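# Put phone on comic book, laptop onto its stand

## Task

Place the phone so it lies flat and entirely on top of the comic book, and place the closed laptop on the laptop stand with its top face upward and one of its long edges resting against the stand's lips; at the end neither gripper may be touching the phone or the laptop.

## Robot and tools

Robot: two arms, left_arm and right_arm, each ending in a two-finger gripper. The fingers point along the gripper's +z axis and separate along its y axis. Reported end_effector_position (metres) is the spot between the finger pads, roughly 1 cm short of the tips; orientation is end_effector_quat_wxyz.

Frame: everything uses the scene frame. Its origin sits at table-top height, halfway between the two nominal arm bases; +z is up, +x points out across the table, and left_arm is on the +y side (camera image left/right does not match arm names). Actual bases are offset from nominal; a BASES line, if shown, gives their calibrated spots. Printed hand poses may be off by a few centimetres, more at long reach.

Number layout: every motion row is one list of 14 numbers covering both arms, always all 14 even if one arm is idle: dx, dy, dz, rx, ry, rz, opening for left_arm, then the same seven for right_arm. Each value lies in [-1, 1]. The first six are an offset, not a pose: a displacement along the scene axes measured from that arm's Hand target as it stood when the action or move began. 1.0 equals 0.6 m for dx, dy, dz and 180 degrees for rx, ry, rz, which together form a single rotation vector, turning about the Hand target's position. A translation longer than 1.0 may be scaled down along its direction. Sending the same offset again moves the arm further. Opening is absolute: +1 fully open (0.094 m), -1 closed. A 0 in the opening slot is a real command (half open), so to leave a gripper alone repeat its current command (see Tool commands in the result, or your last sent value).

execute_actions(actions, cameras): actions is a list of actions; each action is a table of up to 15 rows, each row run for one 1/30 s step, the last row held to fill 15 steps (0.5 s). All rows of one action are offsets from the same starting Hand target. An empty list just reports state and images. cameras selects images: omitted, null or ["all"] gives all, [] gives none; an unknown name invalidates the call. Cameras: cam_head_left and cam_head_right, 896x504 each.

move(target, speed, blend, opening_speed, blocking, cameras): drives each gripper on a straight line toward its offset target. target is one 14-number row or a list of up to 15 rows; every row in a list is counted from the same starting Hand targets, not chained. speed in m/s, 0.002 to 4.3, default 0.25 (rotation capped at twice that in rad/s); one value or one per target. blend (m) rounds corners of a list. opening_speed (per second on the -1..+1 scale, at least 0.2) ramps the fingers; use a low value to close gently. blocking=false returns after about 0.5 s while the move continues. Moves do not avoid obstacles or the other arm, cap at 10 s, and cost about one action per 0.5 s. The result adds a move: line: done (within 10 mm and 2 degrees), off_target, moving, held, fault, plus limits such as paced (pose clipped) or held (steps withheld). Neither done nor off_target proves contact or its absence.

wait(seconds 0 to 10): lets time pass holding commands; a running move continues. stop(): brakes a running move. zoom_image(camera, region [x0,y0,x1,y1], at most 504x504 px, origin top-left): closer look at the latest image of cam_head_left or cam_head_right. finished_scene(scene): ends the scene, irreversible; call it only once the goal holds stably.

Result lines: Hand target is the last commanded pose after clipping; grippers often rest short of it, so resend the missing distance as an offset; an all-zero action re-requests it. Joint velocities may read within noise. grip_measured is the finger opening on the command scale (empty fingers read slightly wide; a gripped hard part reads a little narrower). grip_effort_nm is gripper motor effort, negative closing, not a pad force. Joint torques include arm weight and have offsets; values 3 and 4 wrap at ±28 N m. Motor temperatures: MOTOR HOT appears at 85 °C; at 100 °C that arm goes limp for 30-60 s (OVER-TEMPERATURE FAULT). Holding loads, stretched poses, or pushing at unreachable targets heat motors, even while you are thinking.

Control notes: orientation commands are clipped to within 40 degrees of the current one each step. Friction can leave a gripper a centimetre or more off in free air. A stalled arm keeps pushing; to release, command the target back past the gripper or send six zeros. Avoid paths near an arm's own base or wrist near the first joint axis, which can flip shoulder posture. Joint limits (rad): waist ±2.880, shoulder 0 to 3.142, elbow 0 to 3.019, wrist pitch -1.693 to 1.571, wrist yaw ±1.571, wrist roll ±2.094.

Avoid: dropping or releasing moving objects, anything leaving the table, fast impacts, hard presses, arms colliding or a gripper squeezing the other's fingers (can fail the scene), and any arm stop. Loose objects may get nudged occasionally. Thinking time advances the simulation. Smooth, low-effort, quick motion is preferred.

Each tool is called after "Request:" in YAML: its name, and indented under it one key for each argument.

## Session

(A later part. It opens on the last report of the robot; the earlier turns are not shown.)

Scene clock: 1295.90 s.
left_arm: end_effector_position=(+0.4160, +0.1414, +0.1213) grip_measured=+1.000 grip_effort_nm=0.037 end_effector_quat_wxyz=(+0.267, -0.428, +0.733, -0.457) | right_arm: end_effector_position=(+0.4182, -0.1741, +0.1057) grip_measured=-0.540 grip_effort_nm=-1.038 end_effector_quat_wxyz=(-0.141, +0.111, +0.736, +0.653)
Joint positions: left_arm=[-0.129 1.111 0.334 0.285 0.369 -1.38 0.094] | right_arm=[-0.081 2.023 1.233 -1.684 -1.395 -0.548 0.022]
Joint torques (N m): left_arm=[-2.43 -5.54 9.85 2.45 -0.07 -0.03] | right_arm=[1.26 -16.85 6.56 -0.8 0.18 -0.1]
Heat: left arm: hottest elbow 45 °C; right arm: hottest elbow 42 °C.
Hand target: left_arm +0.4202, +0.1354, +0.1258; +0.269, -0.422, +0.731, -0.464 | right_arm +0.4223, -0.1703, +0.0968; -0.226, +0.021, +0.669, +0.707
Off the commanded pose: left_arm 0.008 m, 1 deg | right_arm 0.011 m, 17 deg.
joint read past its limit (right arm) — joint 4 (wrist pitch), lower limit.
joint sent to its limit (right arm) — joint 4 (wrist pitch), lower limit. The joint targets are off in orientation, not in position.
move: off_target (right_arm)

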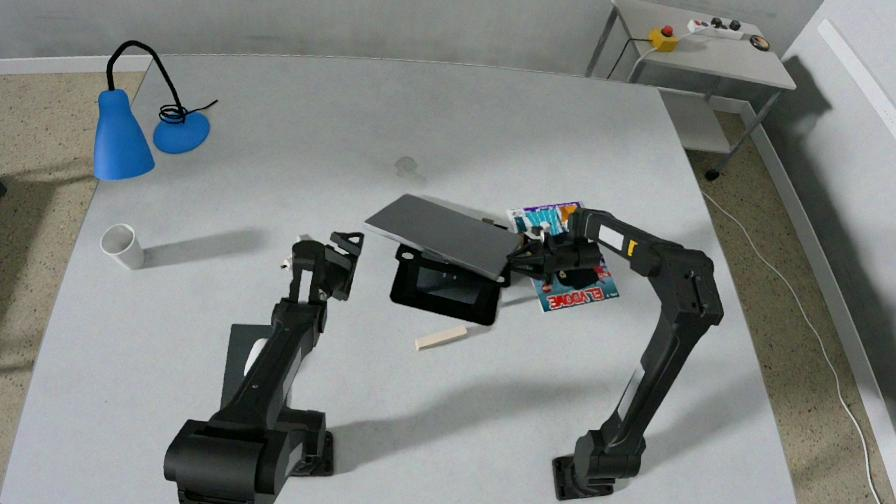

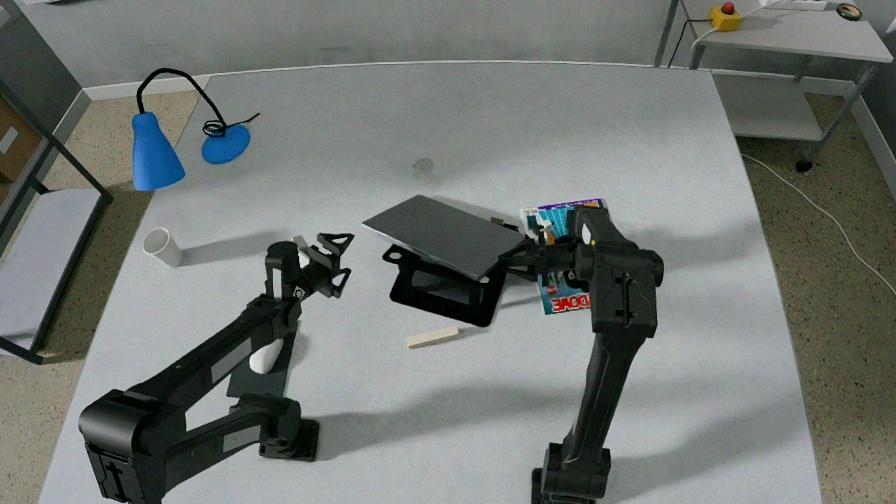

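Request:
move:
  target:
    - [0.115,-0.094,-0.081,0,0,0,1,0,0,0,0,0,0,-0.75]
  speed: 0.06

Request:
zoom_image:
  camera: "cam_head_left"
  region: [290, 160, 550, 340]

Request:
zoom_image:
  camera: "cam_head_right"
  region: [290, 160, 550, 340]

Scene clock: 1303.57 s.
left_arm: end_effector_position=(+0.4602, +0.0933, +0.0520) grip_measured=+1.000 grip_effort_nm=0.037 end_effector_quat_wxyz=(+0.248, -0.440, +0.744, -0.438) | right_arm: end_effector_position=(+0.4182, -0.1741, +0.1057) grip_measured=-0.540 grip_effort_nm=-1.038 end_effector_quat_wxyz=(-0.141, +0.111, +0.736, +0.653)
Joint positions: left_arm=[-0.272 1.512 0.426 0.554 0.24 -1.449 0.094] | right_arm=[-0.081 2.023 1.233 -1.684 -1.395 -0.548 0.022]
Joint torques (N m): left_arm=[-2.84 -9.47 12.05 2.8 -0.13 -0.02] | right_arm=[1.2 -16.91 6.56 -0.81 0.18 -0.1]
Heat: left arm: hottest elbow 43 °C; right arm: hottest elbow 41 °C.
Hand target: left_arm +0.4890, +0.0790, +0.0768; +0.269, -0.423, +0.731, -0.464 | right_arm +0.4223, -0.1703, +0.0968; -0.226, +0.021, +0.669, +0.707
Off the commanded pose: left_arm 0.041 m, 5 deg | right_arm 0.011 m, 17 deg.
joint read past its limit (right arm) — joint 4 (wrist pitch), lower limit.
joint sent to its limit (right arm) — joint 4 (wrist pitch), lower limit. The joint targets are off in orientation, not in position.
move: off_target (left_arm, right_arm)

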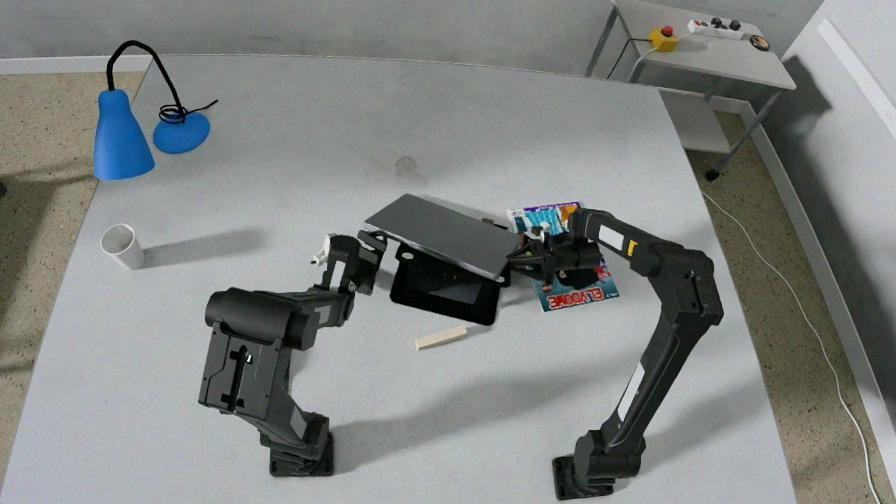

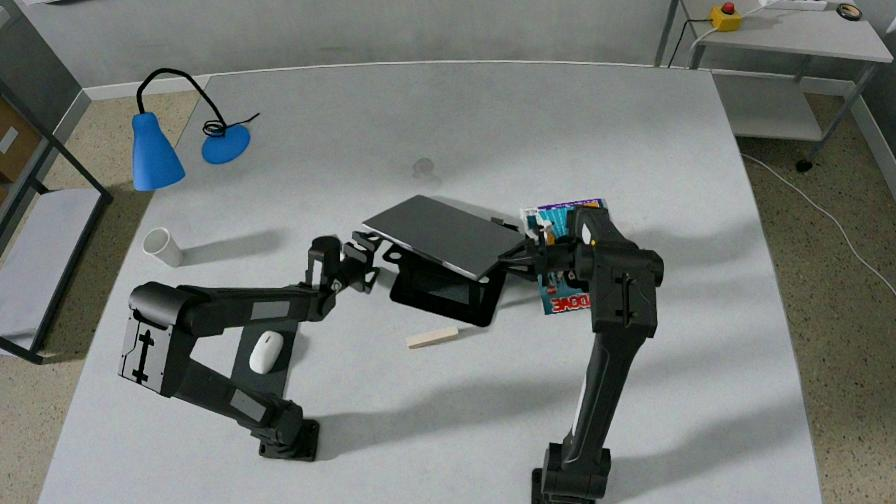

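Scaled by 1.938.

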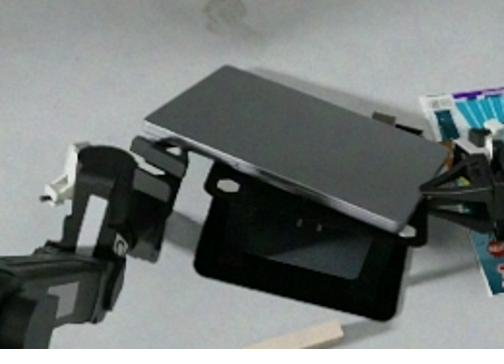

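Scaled by 1.938.

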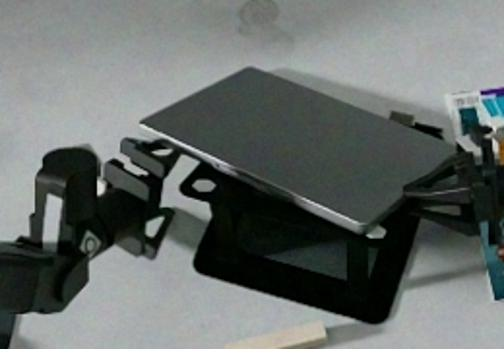

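Request:
move:
  target:
    - [-0.08,0.05,0.064,0,0,0,1,0,0,0,0,0,0,-0.75]
  speed: 0.06

Request:
zoom_image:
  camera: "cam_head_left"
  region: [290, 160, 550, 340]

Request:
zoom_image:
  camera: "cam_head_right"
  region: [290, 160, 550, 340]

Scene clock: 1309.30 s.
left_arm: end_effector_position=(+0.4436, +0.1023, +0.1162) grip_measured=+1.000 grip_effort_nm=0.042 end_effector_quat_wxyz=(+0.266, -0.420, +0.731, -0.468) | right_arm: end_effector_position=(+0.4182, -0.1741, +0.1057) grip_measured=-0.577 grip_effort_nm=-1.038 end_effector_quat_wxyz=(-0.146, +0.117, +0.735, +0.652)
Joint positions: left_arm=[-0.244 1.261 0.395 0.412 0.286 -1.438 0.094] | right_arm=[-0.081 2.023 1.233 -1.684 -1.395 -0.532 0.02]
Joint torques (N m): left_arm=[-0.67 -9.29 7.54 1.65 0.13 0.17] | right_arm=[1.26 -17.38 6.56 -0.83 0.09 -0.25]
Heat: left arm: hottest elbow 43 °C; right arm: hottest elbow 41 °C.
Hand target: left_arm +0.4411, +0.1090, +0.1153; +0.269, -0.422, +0.731, -0.464 | right_arm +0.4223, -0.1703, +0.0968; -0.226, +0.021, +0.669, +0.707
Off the commanded pose: left_arm 0.007 m, 1 deg | right_arm 0.011 m, 17 deg.
joint read past its limit (right arm) — joint 4 (wrist pitch), lower limit.
joint sent to its limit (right arm) — joint 4 (wrist pitch), lower limit. The joint targets are off in orientation, not in position.
move: off_target (right_arm)

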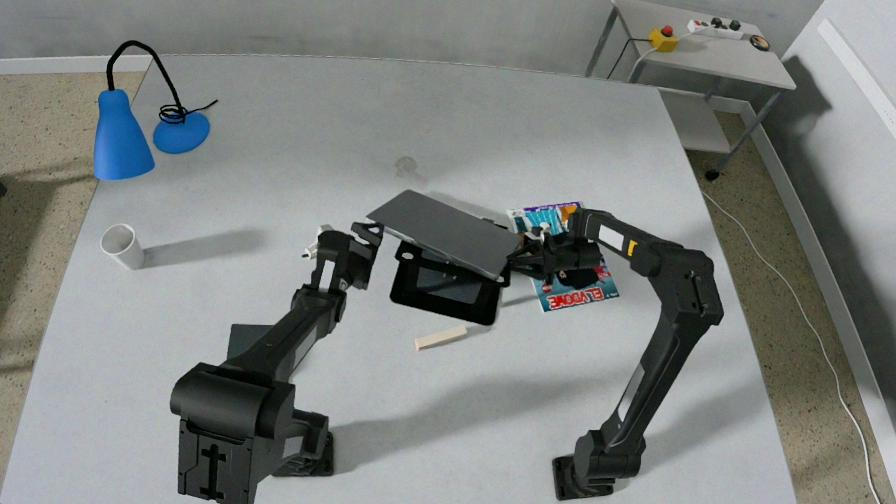

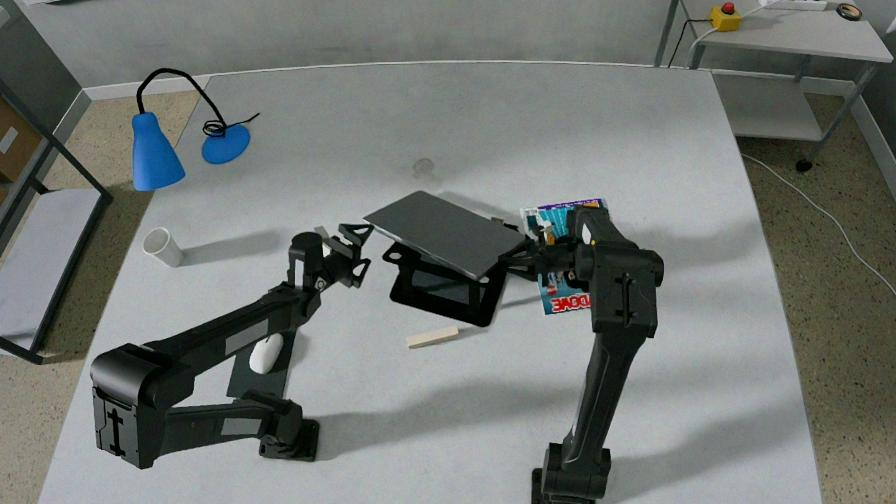

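Scaled by 1.938.

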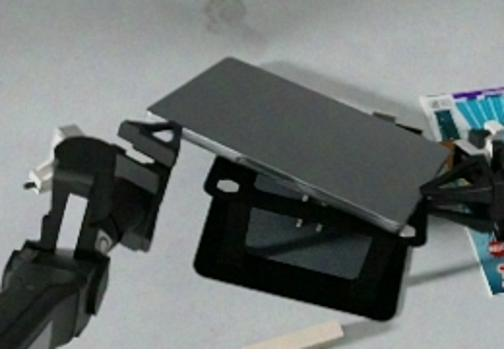

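Scaled by 1.938.

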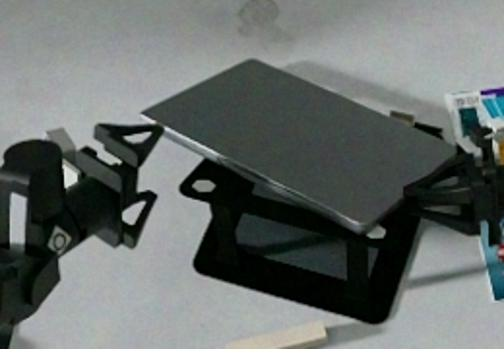

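Request:
move:
  target:
    - [0,0,-0.09,0,0,0,1,0,0,0,0,0,0,-0.75]
    - [-0.07,0.04,-0.05,0,0,0,1,0,0,0,0,0,0,-0.75]
    - [-0.07,0.04,0.06,0,0,0,1,0,0,0,0,0,0,-0.75]
  speed: 0.08

Request:
zoom_image:
  camera: "cam_head_left"
  region: [290, 160, 550, 340]

Request:
zoom_image:
  camera: "cam_head_right"
  region: [290, 160, 550, 340]

Scene clock: 1315.83 s.
left_arm: end_effector_position=(+0.3739, +0.1318, +0.1164) grip_measured=+1.000 grip_effort_nm=0.032 end_effector_quat_wxyz=(+0.243, -0.435, +0.742, -0.448) | right_arm: end_effector_position=(+0.4182, -0.1741, +0.1057) grip_measured=-0.577 grip_effort_nm=-1.038 end_effector_quat_wxyz=(-0.146, +0.117, +0.735, +0.652)
Joint positions: left_arm=[-0.179 0.951 0.267 0.148 0.343 -1.407 0.094] | right_arm=[-0.081 2.023 1.233 -1.684 -1.395 -0.532 0.02]
Joint torques (N m): left_arm=[-0.44 -5.42 15.76 1.35 0.17 0.18] | right_arm=[1.2 -16.85 6.5 -0.8 0.13 -0.24]
Heat: left arm: hottest elbow 41 °C; right arm: hottest elbow 41 °C.
Hand target: left_arm +0.3991, +0.1330, +0.1513; +0.269, -0.422, +0.731, -0.464 | right_arm +0.4223, -0.1703, +0.0968; -0.226, +0.021, +0.669, +0.707
Off the commanded pose: left_arm 0.043 m, 4 deg | right_arm 0.011 m, 17 deg.
joint read past its limit (right arm) — joint 4 (wrist pitch), lower limit.
joint sent to its limit (right arm) — joint 4 (wrist pitch), lower limit. The joint targets are off in orientation, not in position.
move: off_target (left_arm, right_arm)

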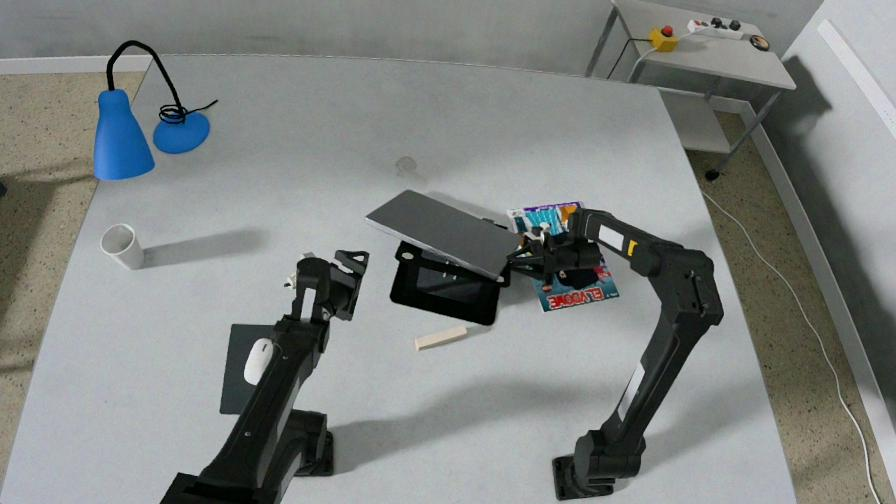

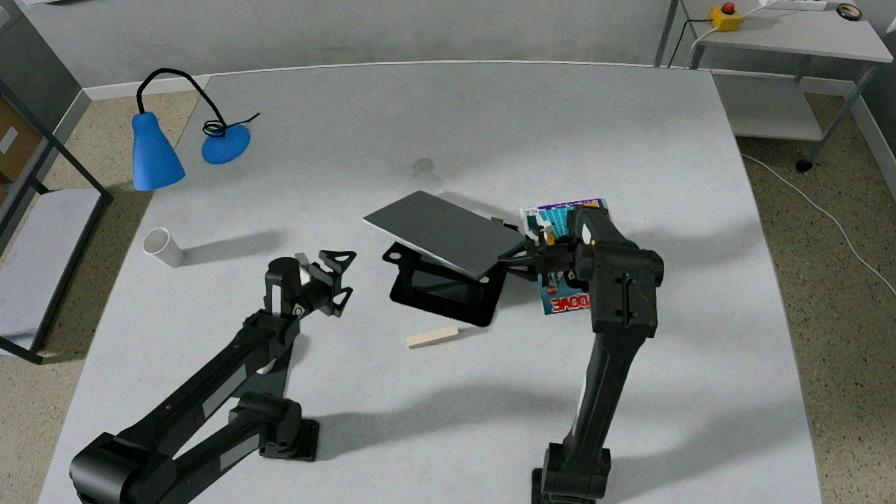

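Scaled by 1.938.

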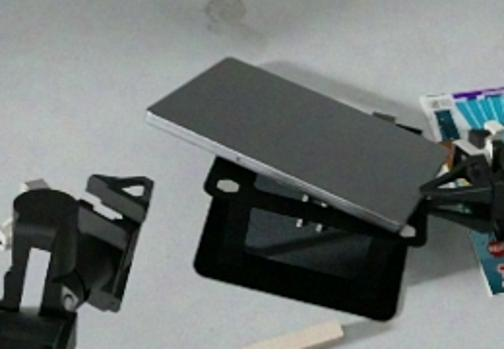

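Scaled by 1.938.

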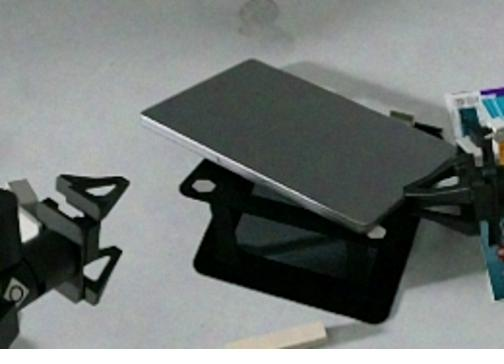

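Request:
move:
  target:
    - [0.035,-0.018,0.08,0,0,0,1,0,0,0,0,0,0,-0.75]
  speed: 0.1

Request:
zoom_image:
  camera: "cam_head_left"
  region: [290, 160, 550, 340]

Request:
zoom_image:
  camera: "cam_head_right"
  region: [290, 160, 550, 340]

Scene clock: 1323.20 s.
left_arm: end_effector_position=(+0.3990, +0.1304, +0.1648) grip_measured=+1.000 grip_effort_nm=0.042 end_effector_quat_wxyz=(+0.254, -0.436, +0.739, -0.447) | right_arm: end_effector_position=(+0.4182, -0.1741, +0.1057) grip_measured=-0.577 grip_effort_nm=-1.038 end_effector_quat_wxyz=(-0.146, +0.117, +0.735, +0.652)
Joint positions: left_arm=[-0.181 0.911 0.394 -0.004 0.324 -1.407 0.094] | right_arm=[-0.081 2.023 1.233 -1.684 -1.395 -0.532 0.02]
Joint torques (N m): left_arm=[-2.49 -4.42 17.28 1.44 -0.06 0] | right_arm=[1.26 -16.85 6.5 -0.83 0.13 -0.25]
Motor temperatures (°C): left_arm=[23 26 41 24 29 24 26] | right_arm=[26 35 41 25 29 24 28]
Heat: left arm: hottest elbow 41 °C; right arm: hottest elbow 41 °C.
Hand target: left_arm +0.4201, +0.1222, +0.1993; +0.269, -0.422, +0.731, -0.464 | right_arm +0.4223, -0.1703, +0.0968; -0.226, +0.021, +0.669, +0.707
Off the commanded pose: left_arm 0.041 m, 3 deg | right_arm 0.011 m, 17 deg.
joint read past its limit (right arm) — joint 4 (wrist pitch), lower limit.
joint sent to its limit (right arm) — joint 4 (wrist pitch), lower limit. The joint targets are off in orientation, not in position.
move: off_target (left_arm, right_arm)

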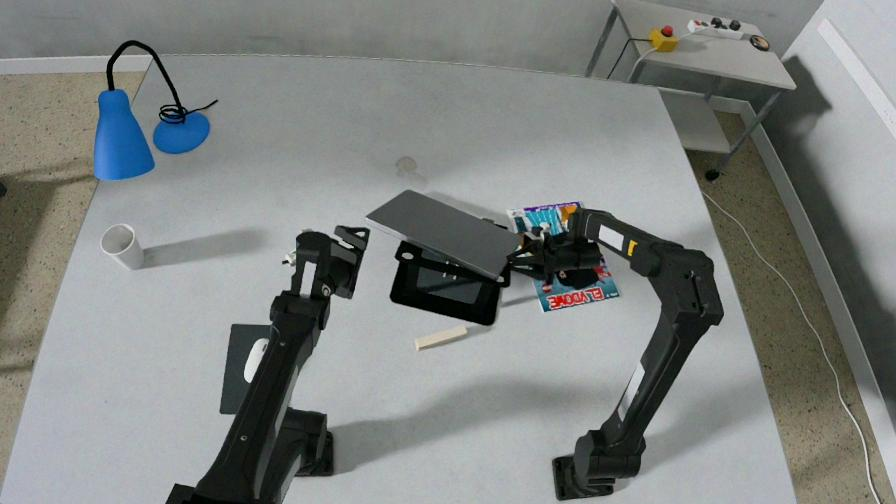

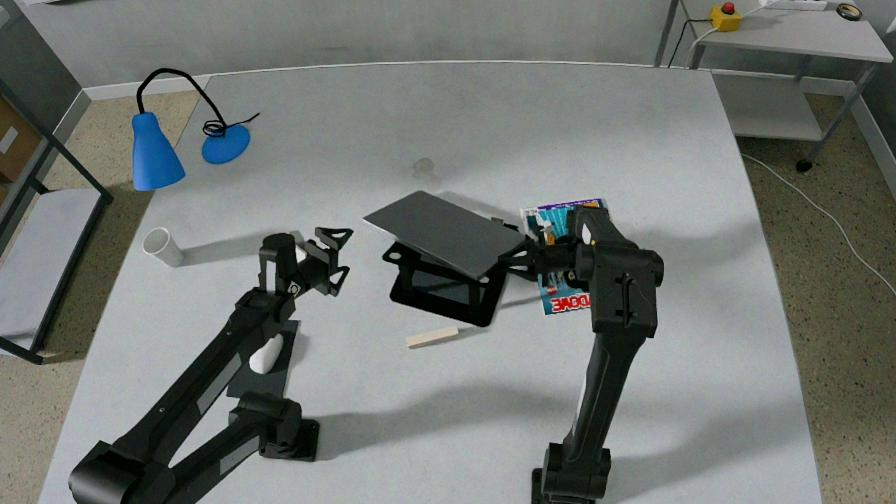

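Scaled by 1.938.

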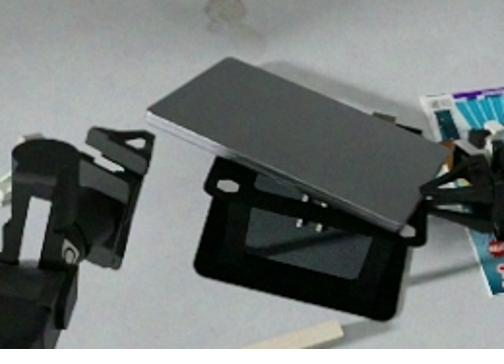

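Scaled by 1.938.

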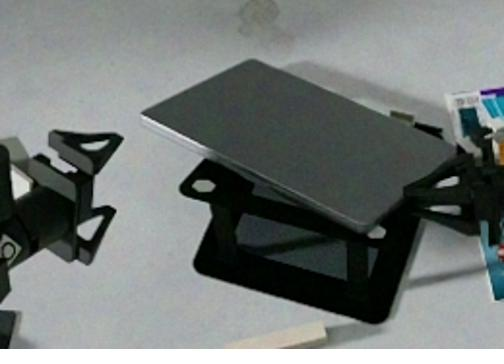

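Request:
move:
  target:
    - [0.117,-0.062,-0.075,0,0,0,1,0,0,0,0,0,0,-0.75]
  speed: 0.06

Request:
zoom_image:
  camera: "cam_head_left"
  region: [290, 160, 550, 340]

Request:
zoom_image:
  camera: "cam_head_right"
  region: [290, 160, 550, 340]

Scene clock: 1330.87 s.
left_arm: end_effector_position=(+0.4636, +0.0983, +0.1246) grip_measured=+1.000 grip_effort_nm=0.042 end_effector_quat_wxyz=(+0.250, -0.438, +0.743, -0.440) | right_arm: end_effector_position=(+0.4182, -0.1741, +0.1057) grip_measured=-0.577 grip_effort_nm=-1.038 end_effector_quat_wxyz=(-0.146, +0.117, +0.735, +0.652)
Joint positions: left_arm=[-0.254 1.266 0.494 0.243 0.256 -1.44 0.094] | right_arm=[-0.081 2.023 1.233 -1.684 -1.395 -0.532 0.02]
Joint torques (N m): left_arm=[-1.96 -8.53 14.82 2.45 -0.05 -0.02] | right_arm=[1.2 -16.85 6.48 -0.81 0.13 -0.25]
Heat: left arm: hottest elbow 42 °C; right arm: hottest elbow 41 °C.
Hand target: left_arm +0.4904, +0.0850, +0.1544; +0.269, -0.422, +0.731, -0.464 | right_arm +0.4223, -0.1703, +0.0968; -0.226, +0.021, +0.669, +0.707
Off the commanded pose: left_arm 0.042 m, 4 deg | right_arm 0.011 m, 17 deg.
joint read past its limit (right arm) — joint 4 (wrist pitch), lower limit.
joint sent to its limit (right arm) — joint 4 (wrist pitch), lower limit. The joint targets are off in orientation, not in position.
move: off_target (left_arm, right_arm)

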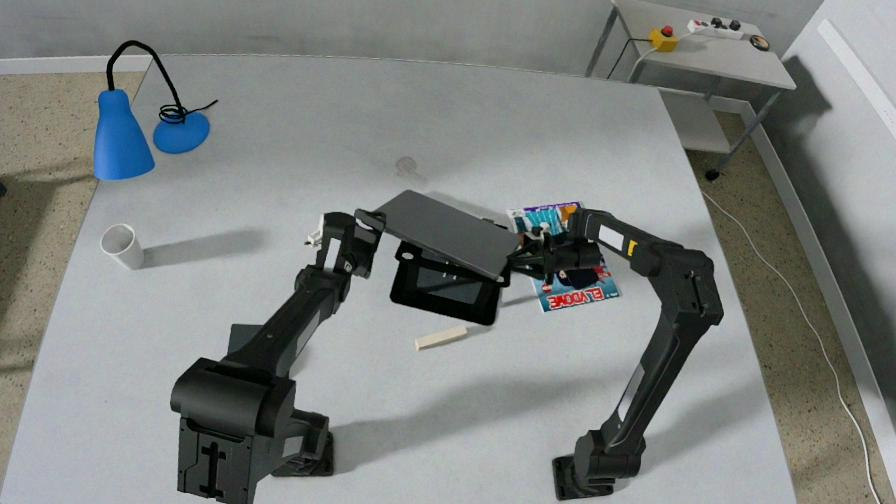

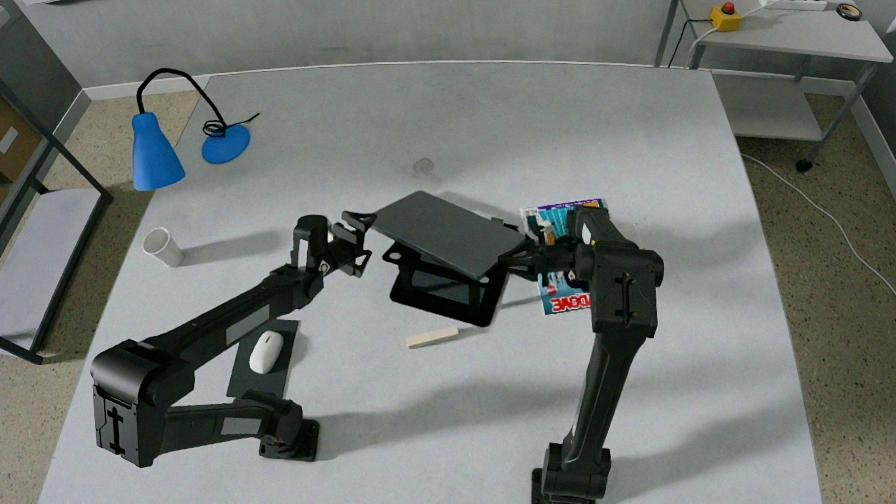

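Scaled by 1.938.

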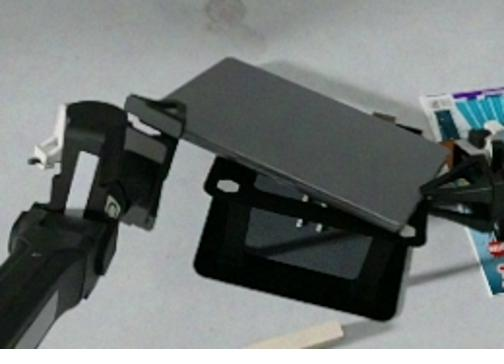

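Scaled by 1.938.

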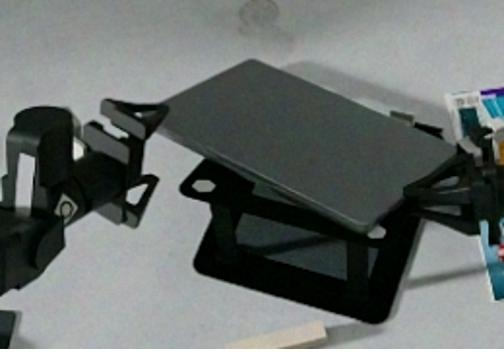

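Request:
move:
  target:
    - [0.04,-0.05,-0.02,0,0,0,1,0,0,0,0,0,0,-0.75]
  speed: 0.06

Request:
zoom_image:
  camera: "cam_head_left"
  region: [290, 160, 550, 340]

Request:
zoom_image:
  camera: "cam_head_right"
  region: [290, 160, 550, 340]

Scene clock: 1334.67 s.
left_arm: end_effector_position=(+0.4885, +0.0699, +0.1146) grip_measured=+1.000 grip_effort_nm=0.042 end_effector_quat_wxyz=(+0.252, -0.437, +0.744, -0.439) | right_arm: end_effector_position=(+0.4182, -0.1741, +0.1057) grip_measured=-0.577 grip_effort_nm=-1.038 end_effector_quat_wxyz=(-0.146, +0.117, +0.735, +0.652)
Joint positions: left_arm=[-0.319 1.383 0.56 0.303 0.199 -1.468 0.094] | right_arm=[-0.081 2.023 1.233 -1.684 -1.395 -0.532 0.02]
Joint torques (N m): left_arm=[-2.37 -9.76 14.46 2.58 -0.12 -0.1] | right_arm=[1.26 -16.91 6.52 -0.83 0.13 -0.25]
Heat: left arm: hottest elbow 43 °C; right arm: hottest elbow 41 °C.
Hand target: left_arm +0.5142, +0.0550, +0.1424; +0.269, -0.422, +0.731, -0.464 | right_arm +0.4223, -0.1703, +0.0968; -0.226, +0.021, +0.669, +0.707
Off the commanded pose: left_arm 0.041 m, 4 deg | right_arm 0.011 m, 17 deg.
joint read past its limit (right arm) — joint 4 (wrist pitch), lower limit.
joint sent to its limit (right arm) — joint 4 (wrist pitch), lower limit. The joint targets are off in orientation, not in position.
move: off_target (left_arm, right_arm)

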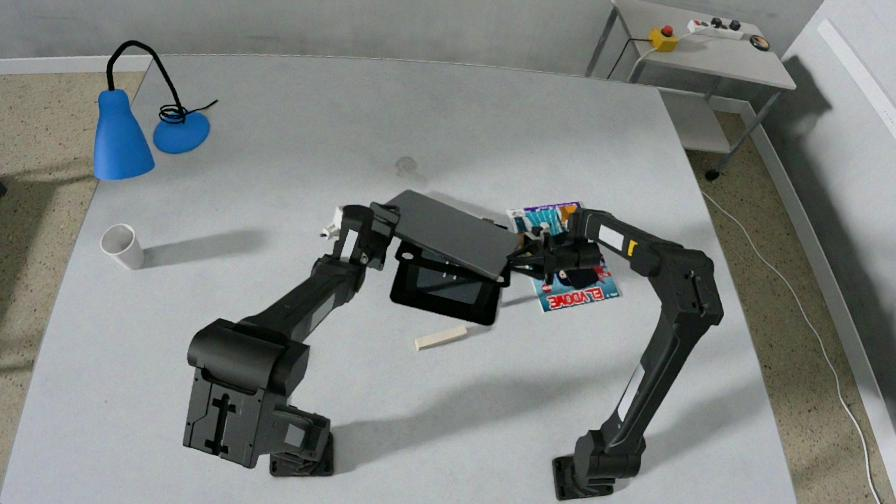

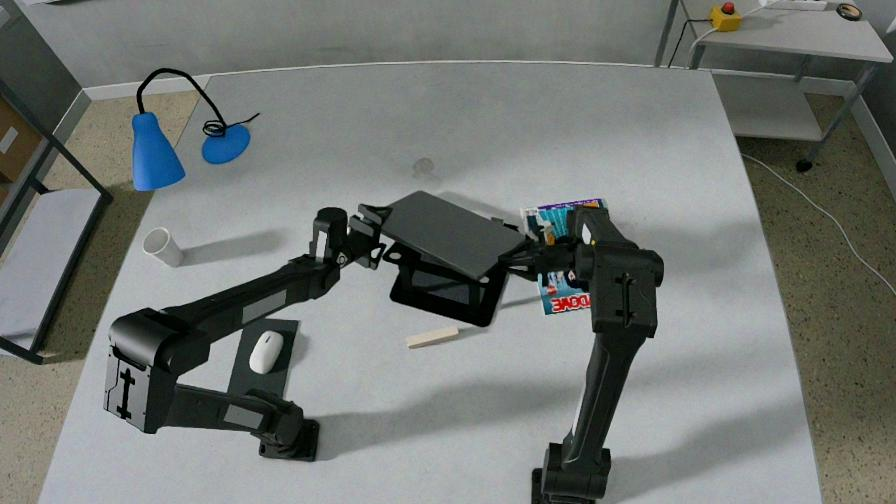

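Scaled by 1.938.

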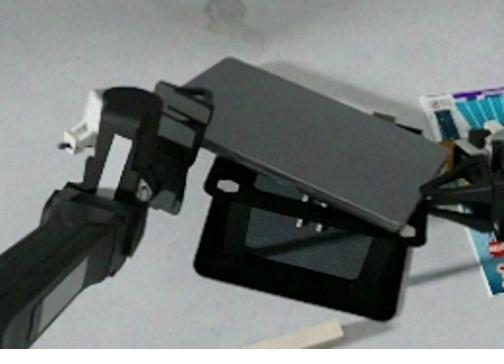

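Scaled by 1.938.

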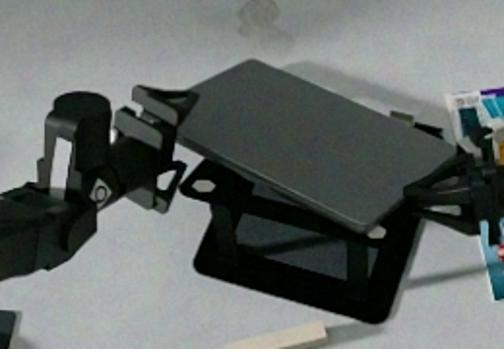

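Request:
move:
  target:
    - [0,0,0,0,0,0,-0.75,0,0,0,0,0,0,-0.75]
  opening_speed: 0.6

Request:
zoom_image:
  camera: "cam_head_left"
  region: [290, 160, 550, 340]

Request:
zoom_image:
  camera: "cam_head_right"
  region: [290, 160, 550, 340]

Scene clock: 1340.53 s.
left_arm: end_effector_position=(+0.4920, +0.0688, +0.1189) grip_measured=-0.629 grip_effort_nm=-1.004 end_effector_quat_wxyz=(+0.249, -0.447, +0.734, -0.447) | right_arm: end_effector_position=(+0.4182, -0.1741, +0.1057) grip_measured=-0.577 grip_effort_nm=-1.038 end_effector_quat_wxyz=(-0.146, +0.117, +0.735, +0.652)
Joint positions: left_arm=[-0.32 1.384 0.567 0.309 0.198 -1.501 0.017] | right_arm=[-0.081 2.023 1.233 -1.684 -1.395 -0.532 0.02]
Joint torques (N m): left_arm=[-2.61 -9.58 14.09 2.43 -0.12 0.31] | right_arm=[1.26 -16.97 6.5 -0.83 0.14 -0.25]
Heat: left arm: hottest elbow 43 °C; right arm: hottest elbow 41 °C.
Hand target: left_arm +0.5143, +0.0549, +0.1423; +0.269, -0.422, +0.731, -0.464 | right_arm +0.4223, -0.1703, +0.0968; -0.226, +0.021, +0.669, +0.707
Off the commanded pose: left_arm 0.035 m, 4 deg | right_arm 0.011 m, 17 deg.
joint read past its limit (right arm) — joint 4 (wrist pitch), lower limit.
joint sent to its limit (right arm) — joint 4 (wrist pitch), lower limit. The joint targets are off in orientation, not in position.
move: off_target (left_arm, right_arm)

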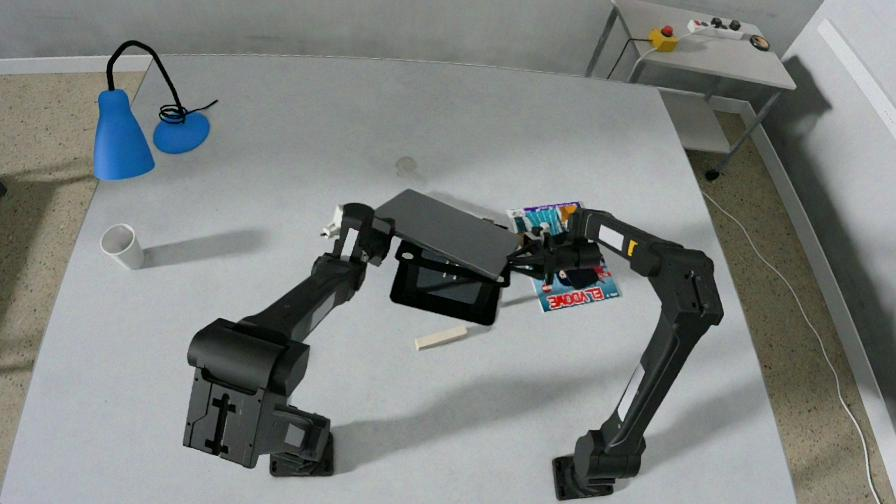

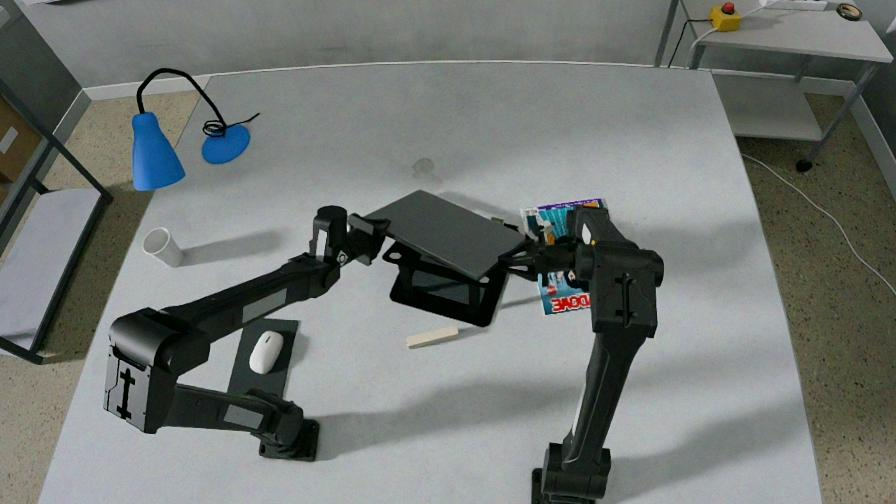

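Scaled by 1.938.

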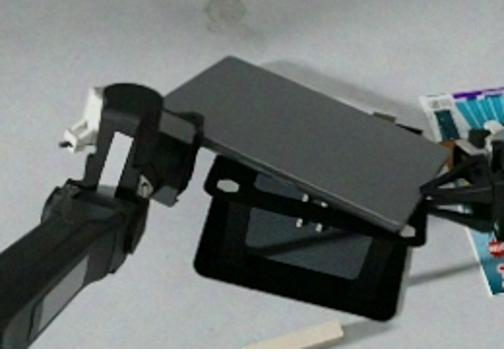

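Scaled by 1.938.

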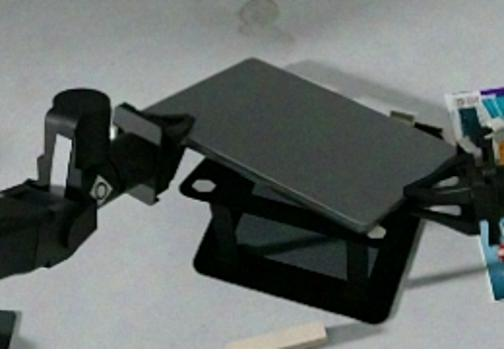

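Request:
move:
  target:
    - [0,0,0.08,0,0,0,-0.75,0,0,0.09,0,0,0,-0.75]
    - [-0.08,0.03,0.08,0,0,0.04,-0.75,0,0,0.09,0,0,0,-0.75]
  speed: 0.06

Request:
zoom_image:
  camera: "cam_head_left"
  region: [290, 160, 550, 340]

Request:
zoom_image:
  camera: "cam_head_right"
  region: [290, 160, 550, 340]

Scene clock: 1348.10 s.
left_arm: end_effector_position=(+0.4630, +0.0787, +0.1488) grip_measured=-0.632 grip_effort_nm=-1.009 end_effector_quat_wxyz=(+0.277, -0.482, +0.722, -0.412) | right_arm: end_effector_position=(+0.4179, -0.1730, +0.1185) grip_measured=-0.621 grip_effort_nm=-1.033 end_effector_quat_wxyz=(-0.166, +0.139, +0.734, +0.644)
Joint positions: left_arm=[-0.377 1.203 0.542 0.128 0.037 -1.546 0.017] | right_arm=[-0.078 1.991 1.233 -1.683 -1.391 -0.439 0.018]
Joint torques (N m): left_arm=[-2.14 -14.04 11.41 2.13 -0.13 0] | right_arm=[0.97 -24.53 5.87 -0.84 -0.61 -0.07]
Heat: left arm: hottest elbow 43 °C; right arm: hottest elbow 41 °C.
Hand target: left_arm +0.4662, +0.0730, +0.1903; +0.298, -0.467, +0.703, -0.446 | right_arm +0.4223, -0.1703, +0.1508; -0.226, +0.021, +0.669, +0.707
Off the commanded pose: left_arm 0.042 m, 5 deg | right_arm 0.033 m, 18 deg.
joint read past its limit (right arm) — joint 4 (wrist pitch), lower limit.
joint sent to its limit (right arm) — joint 4 (wrist pitch), lower limit. The joint targets are off in orientation, not in position.
move: off_target (left_arm, right_arm)

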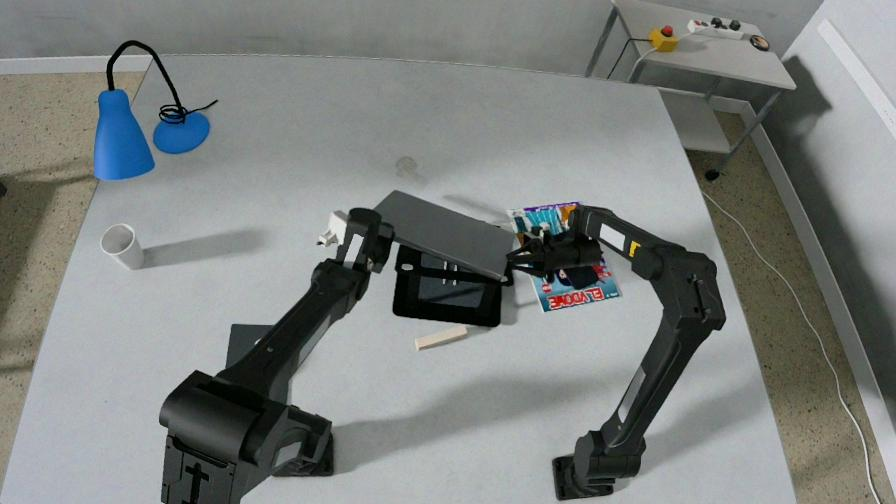

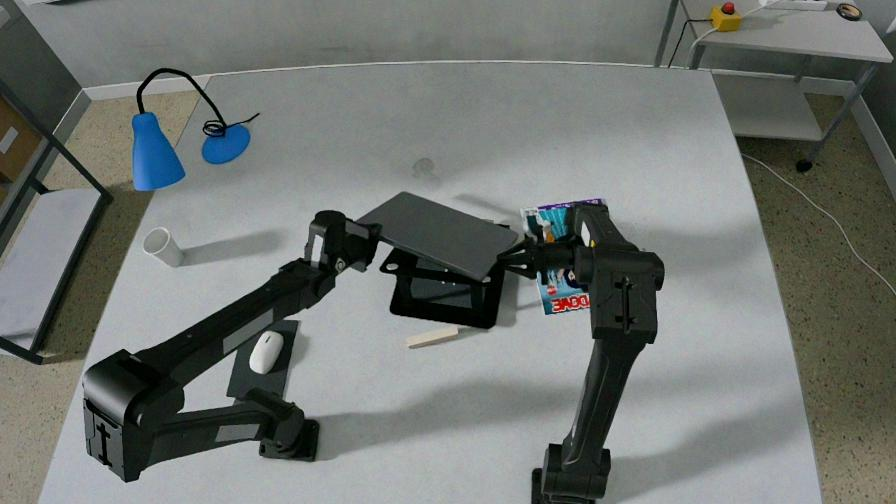

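Scaled by 1.938.

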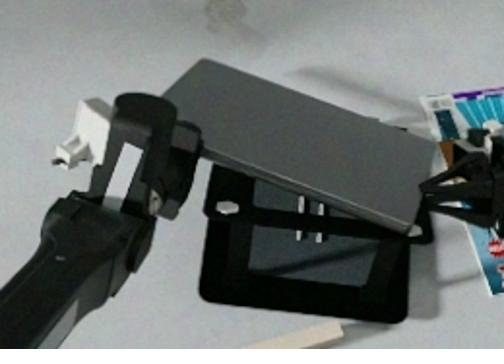

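Scaled by 1.938.

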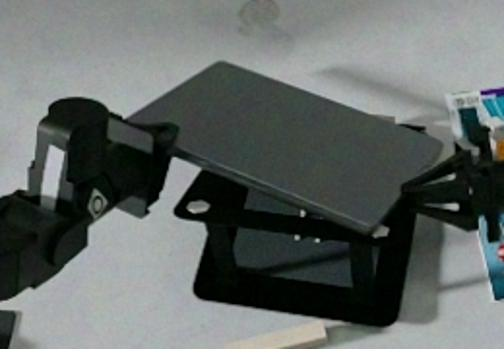

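Request:
move:
  target:
    - [0,0,0.08,0,0,0,-0.75,0,0,0.1,0,0,0,-0.75]
  speed: 0.06

Request:
zoom_image:
  camera: "cam_head_left"
  region: [290, 160, 550, 340]

Request:
zoom_image:
  camera: "cam_head_right"
  region: [290, 160, 550, 340]

Scene clock: 1354.33 s.
left_arm: end_effector_position=(+0.4409, +0.0878, +0.1695) grip_measured=-0.632 grip_effort_nm=-1.009 end_effector_quat_wxyz=(+0.258, -0.513, +0.711, -0.407) | right_arm: end_effector_position=(+0.4138, -0.1680, +0.1597) grip_measured=-0.656 grip_effort_nm=-1.028 end_effector_quat_wxyz=(-0.178, +0.156, +0.734, +0.636)
Joint positions: left_arm=[-0.378 1.078 0.542 -0.03 0.028 -1.614 0.017] | right_arm=[-0.068 1.889 1.227 -1.683 -1.392 -0.301 0.016]
Joint torques (N m): left_arm=[-2.37 -10.81 19.45 1.44 -0.06 0.63] | right_arm=[0.09 -25.93 7.25 -0.75 -1.71 -0.19]
Heat: left arm: hottest elbow 43 °C; right arm: hottest elbow 40 °C.
Hand target: left_arm +0.4662, +0.0731, +0.2383; +0.298, -0.468, +0.703, -0.446 | right_arm +0.4223, -0.1703, +0.2108; -0.226, +0.021, +0.669, +0.707
Off the commanded pose: left_arm 0.075 m, 8 deg | right_arm 0.052 m, 20 deg.
joint read past its limit (right arm) — joint 4 (wrist pitch), lower limit.
joint sent to its limit (right arm) — joint 4 (wrist pitch), lower limit. The joint targets are off in orientation, not in position.
move: off_target (left_arm, right_arm)

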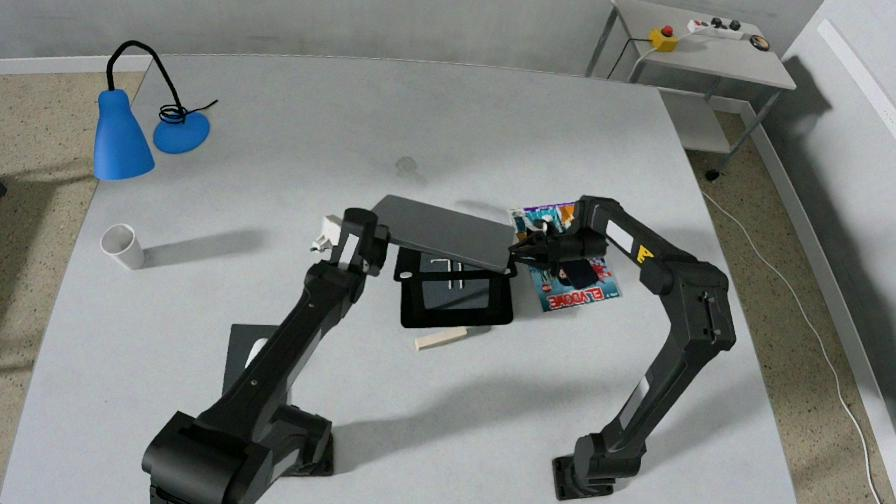

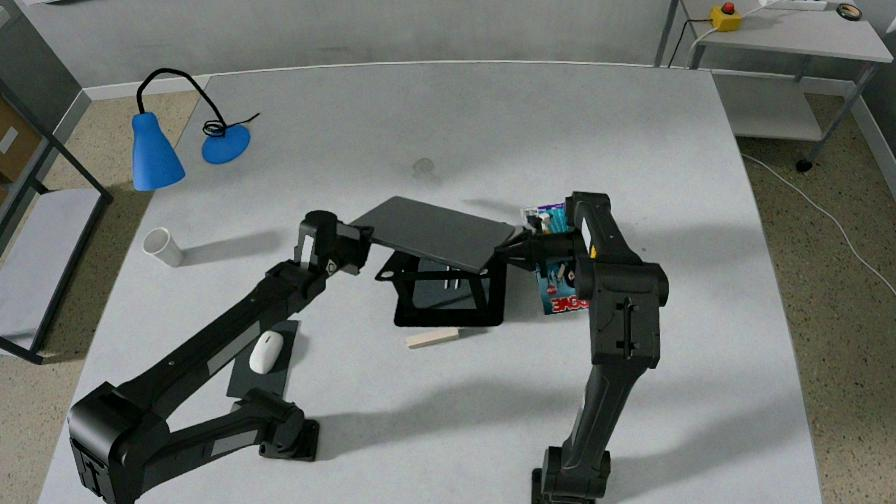

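Scaled by 1.938.

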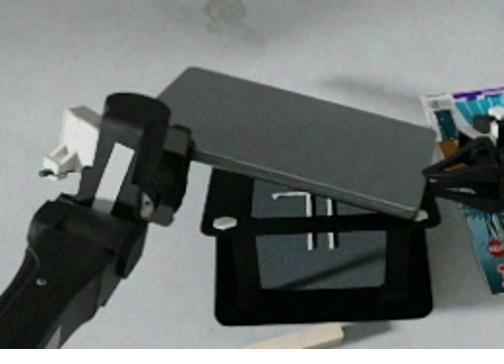

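Scaled by 1.938.

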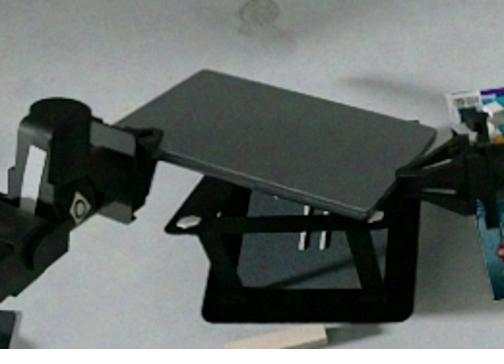

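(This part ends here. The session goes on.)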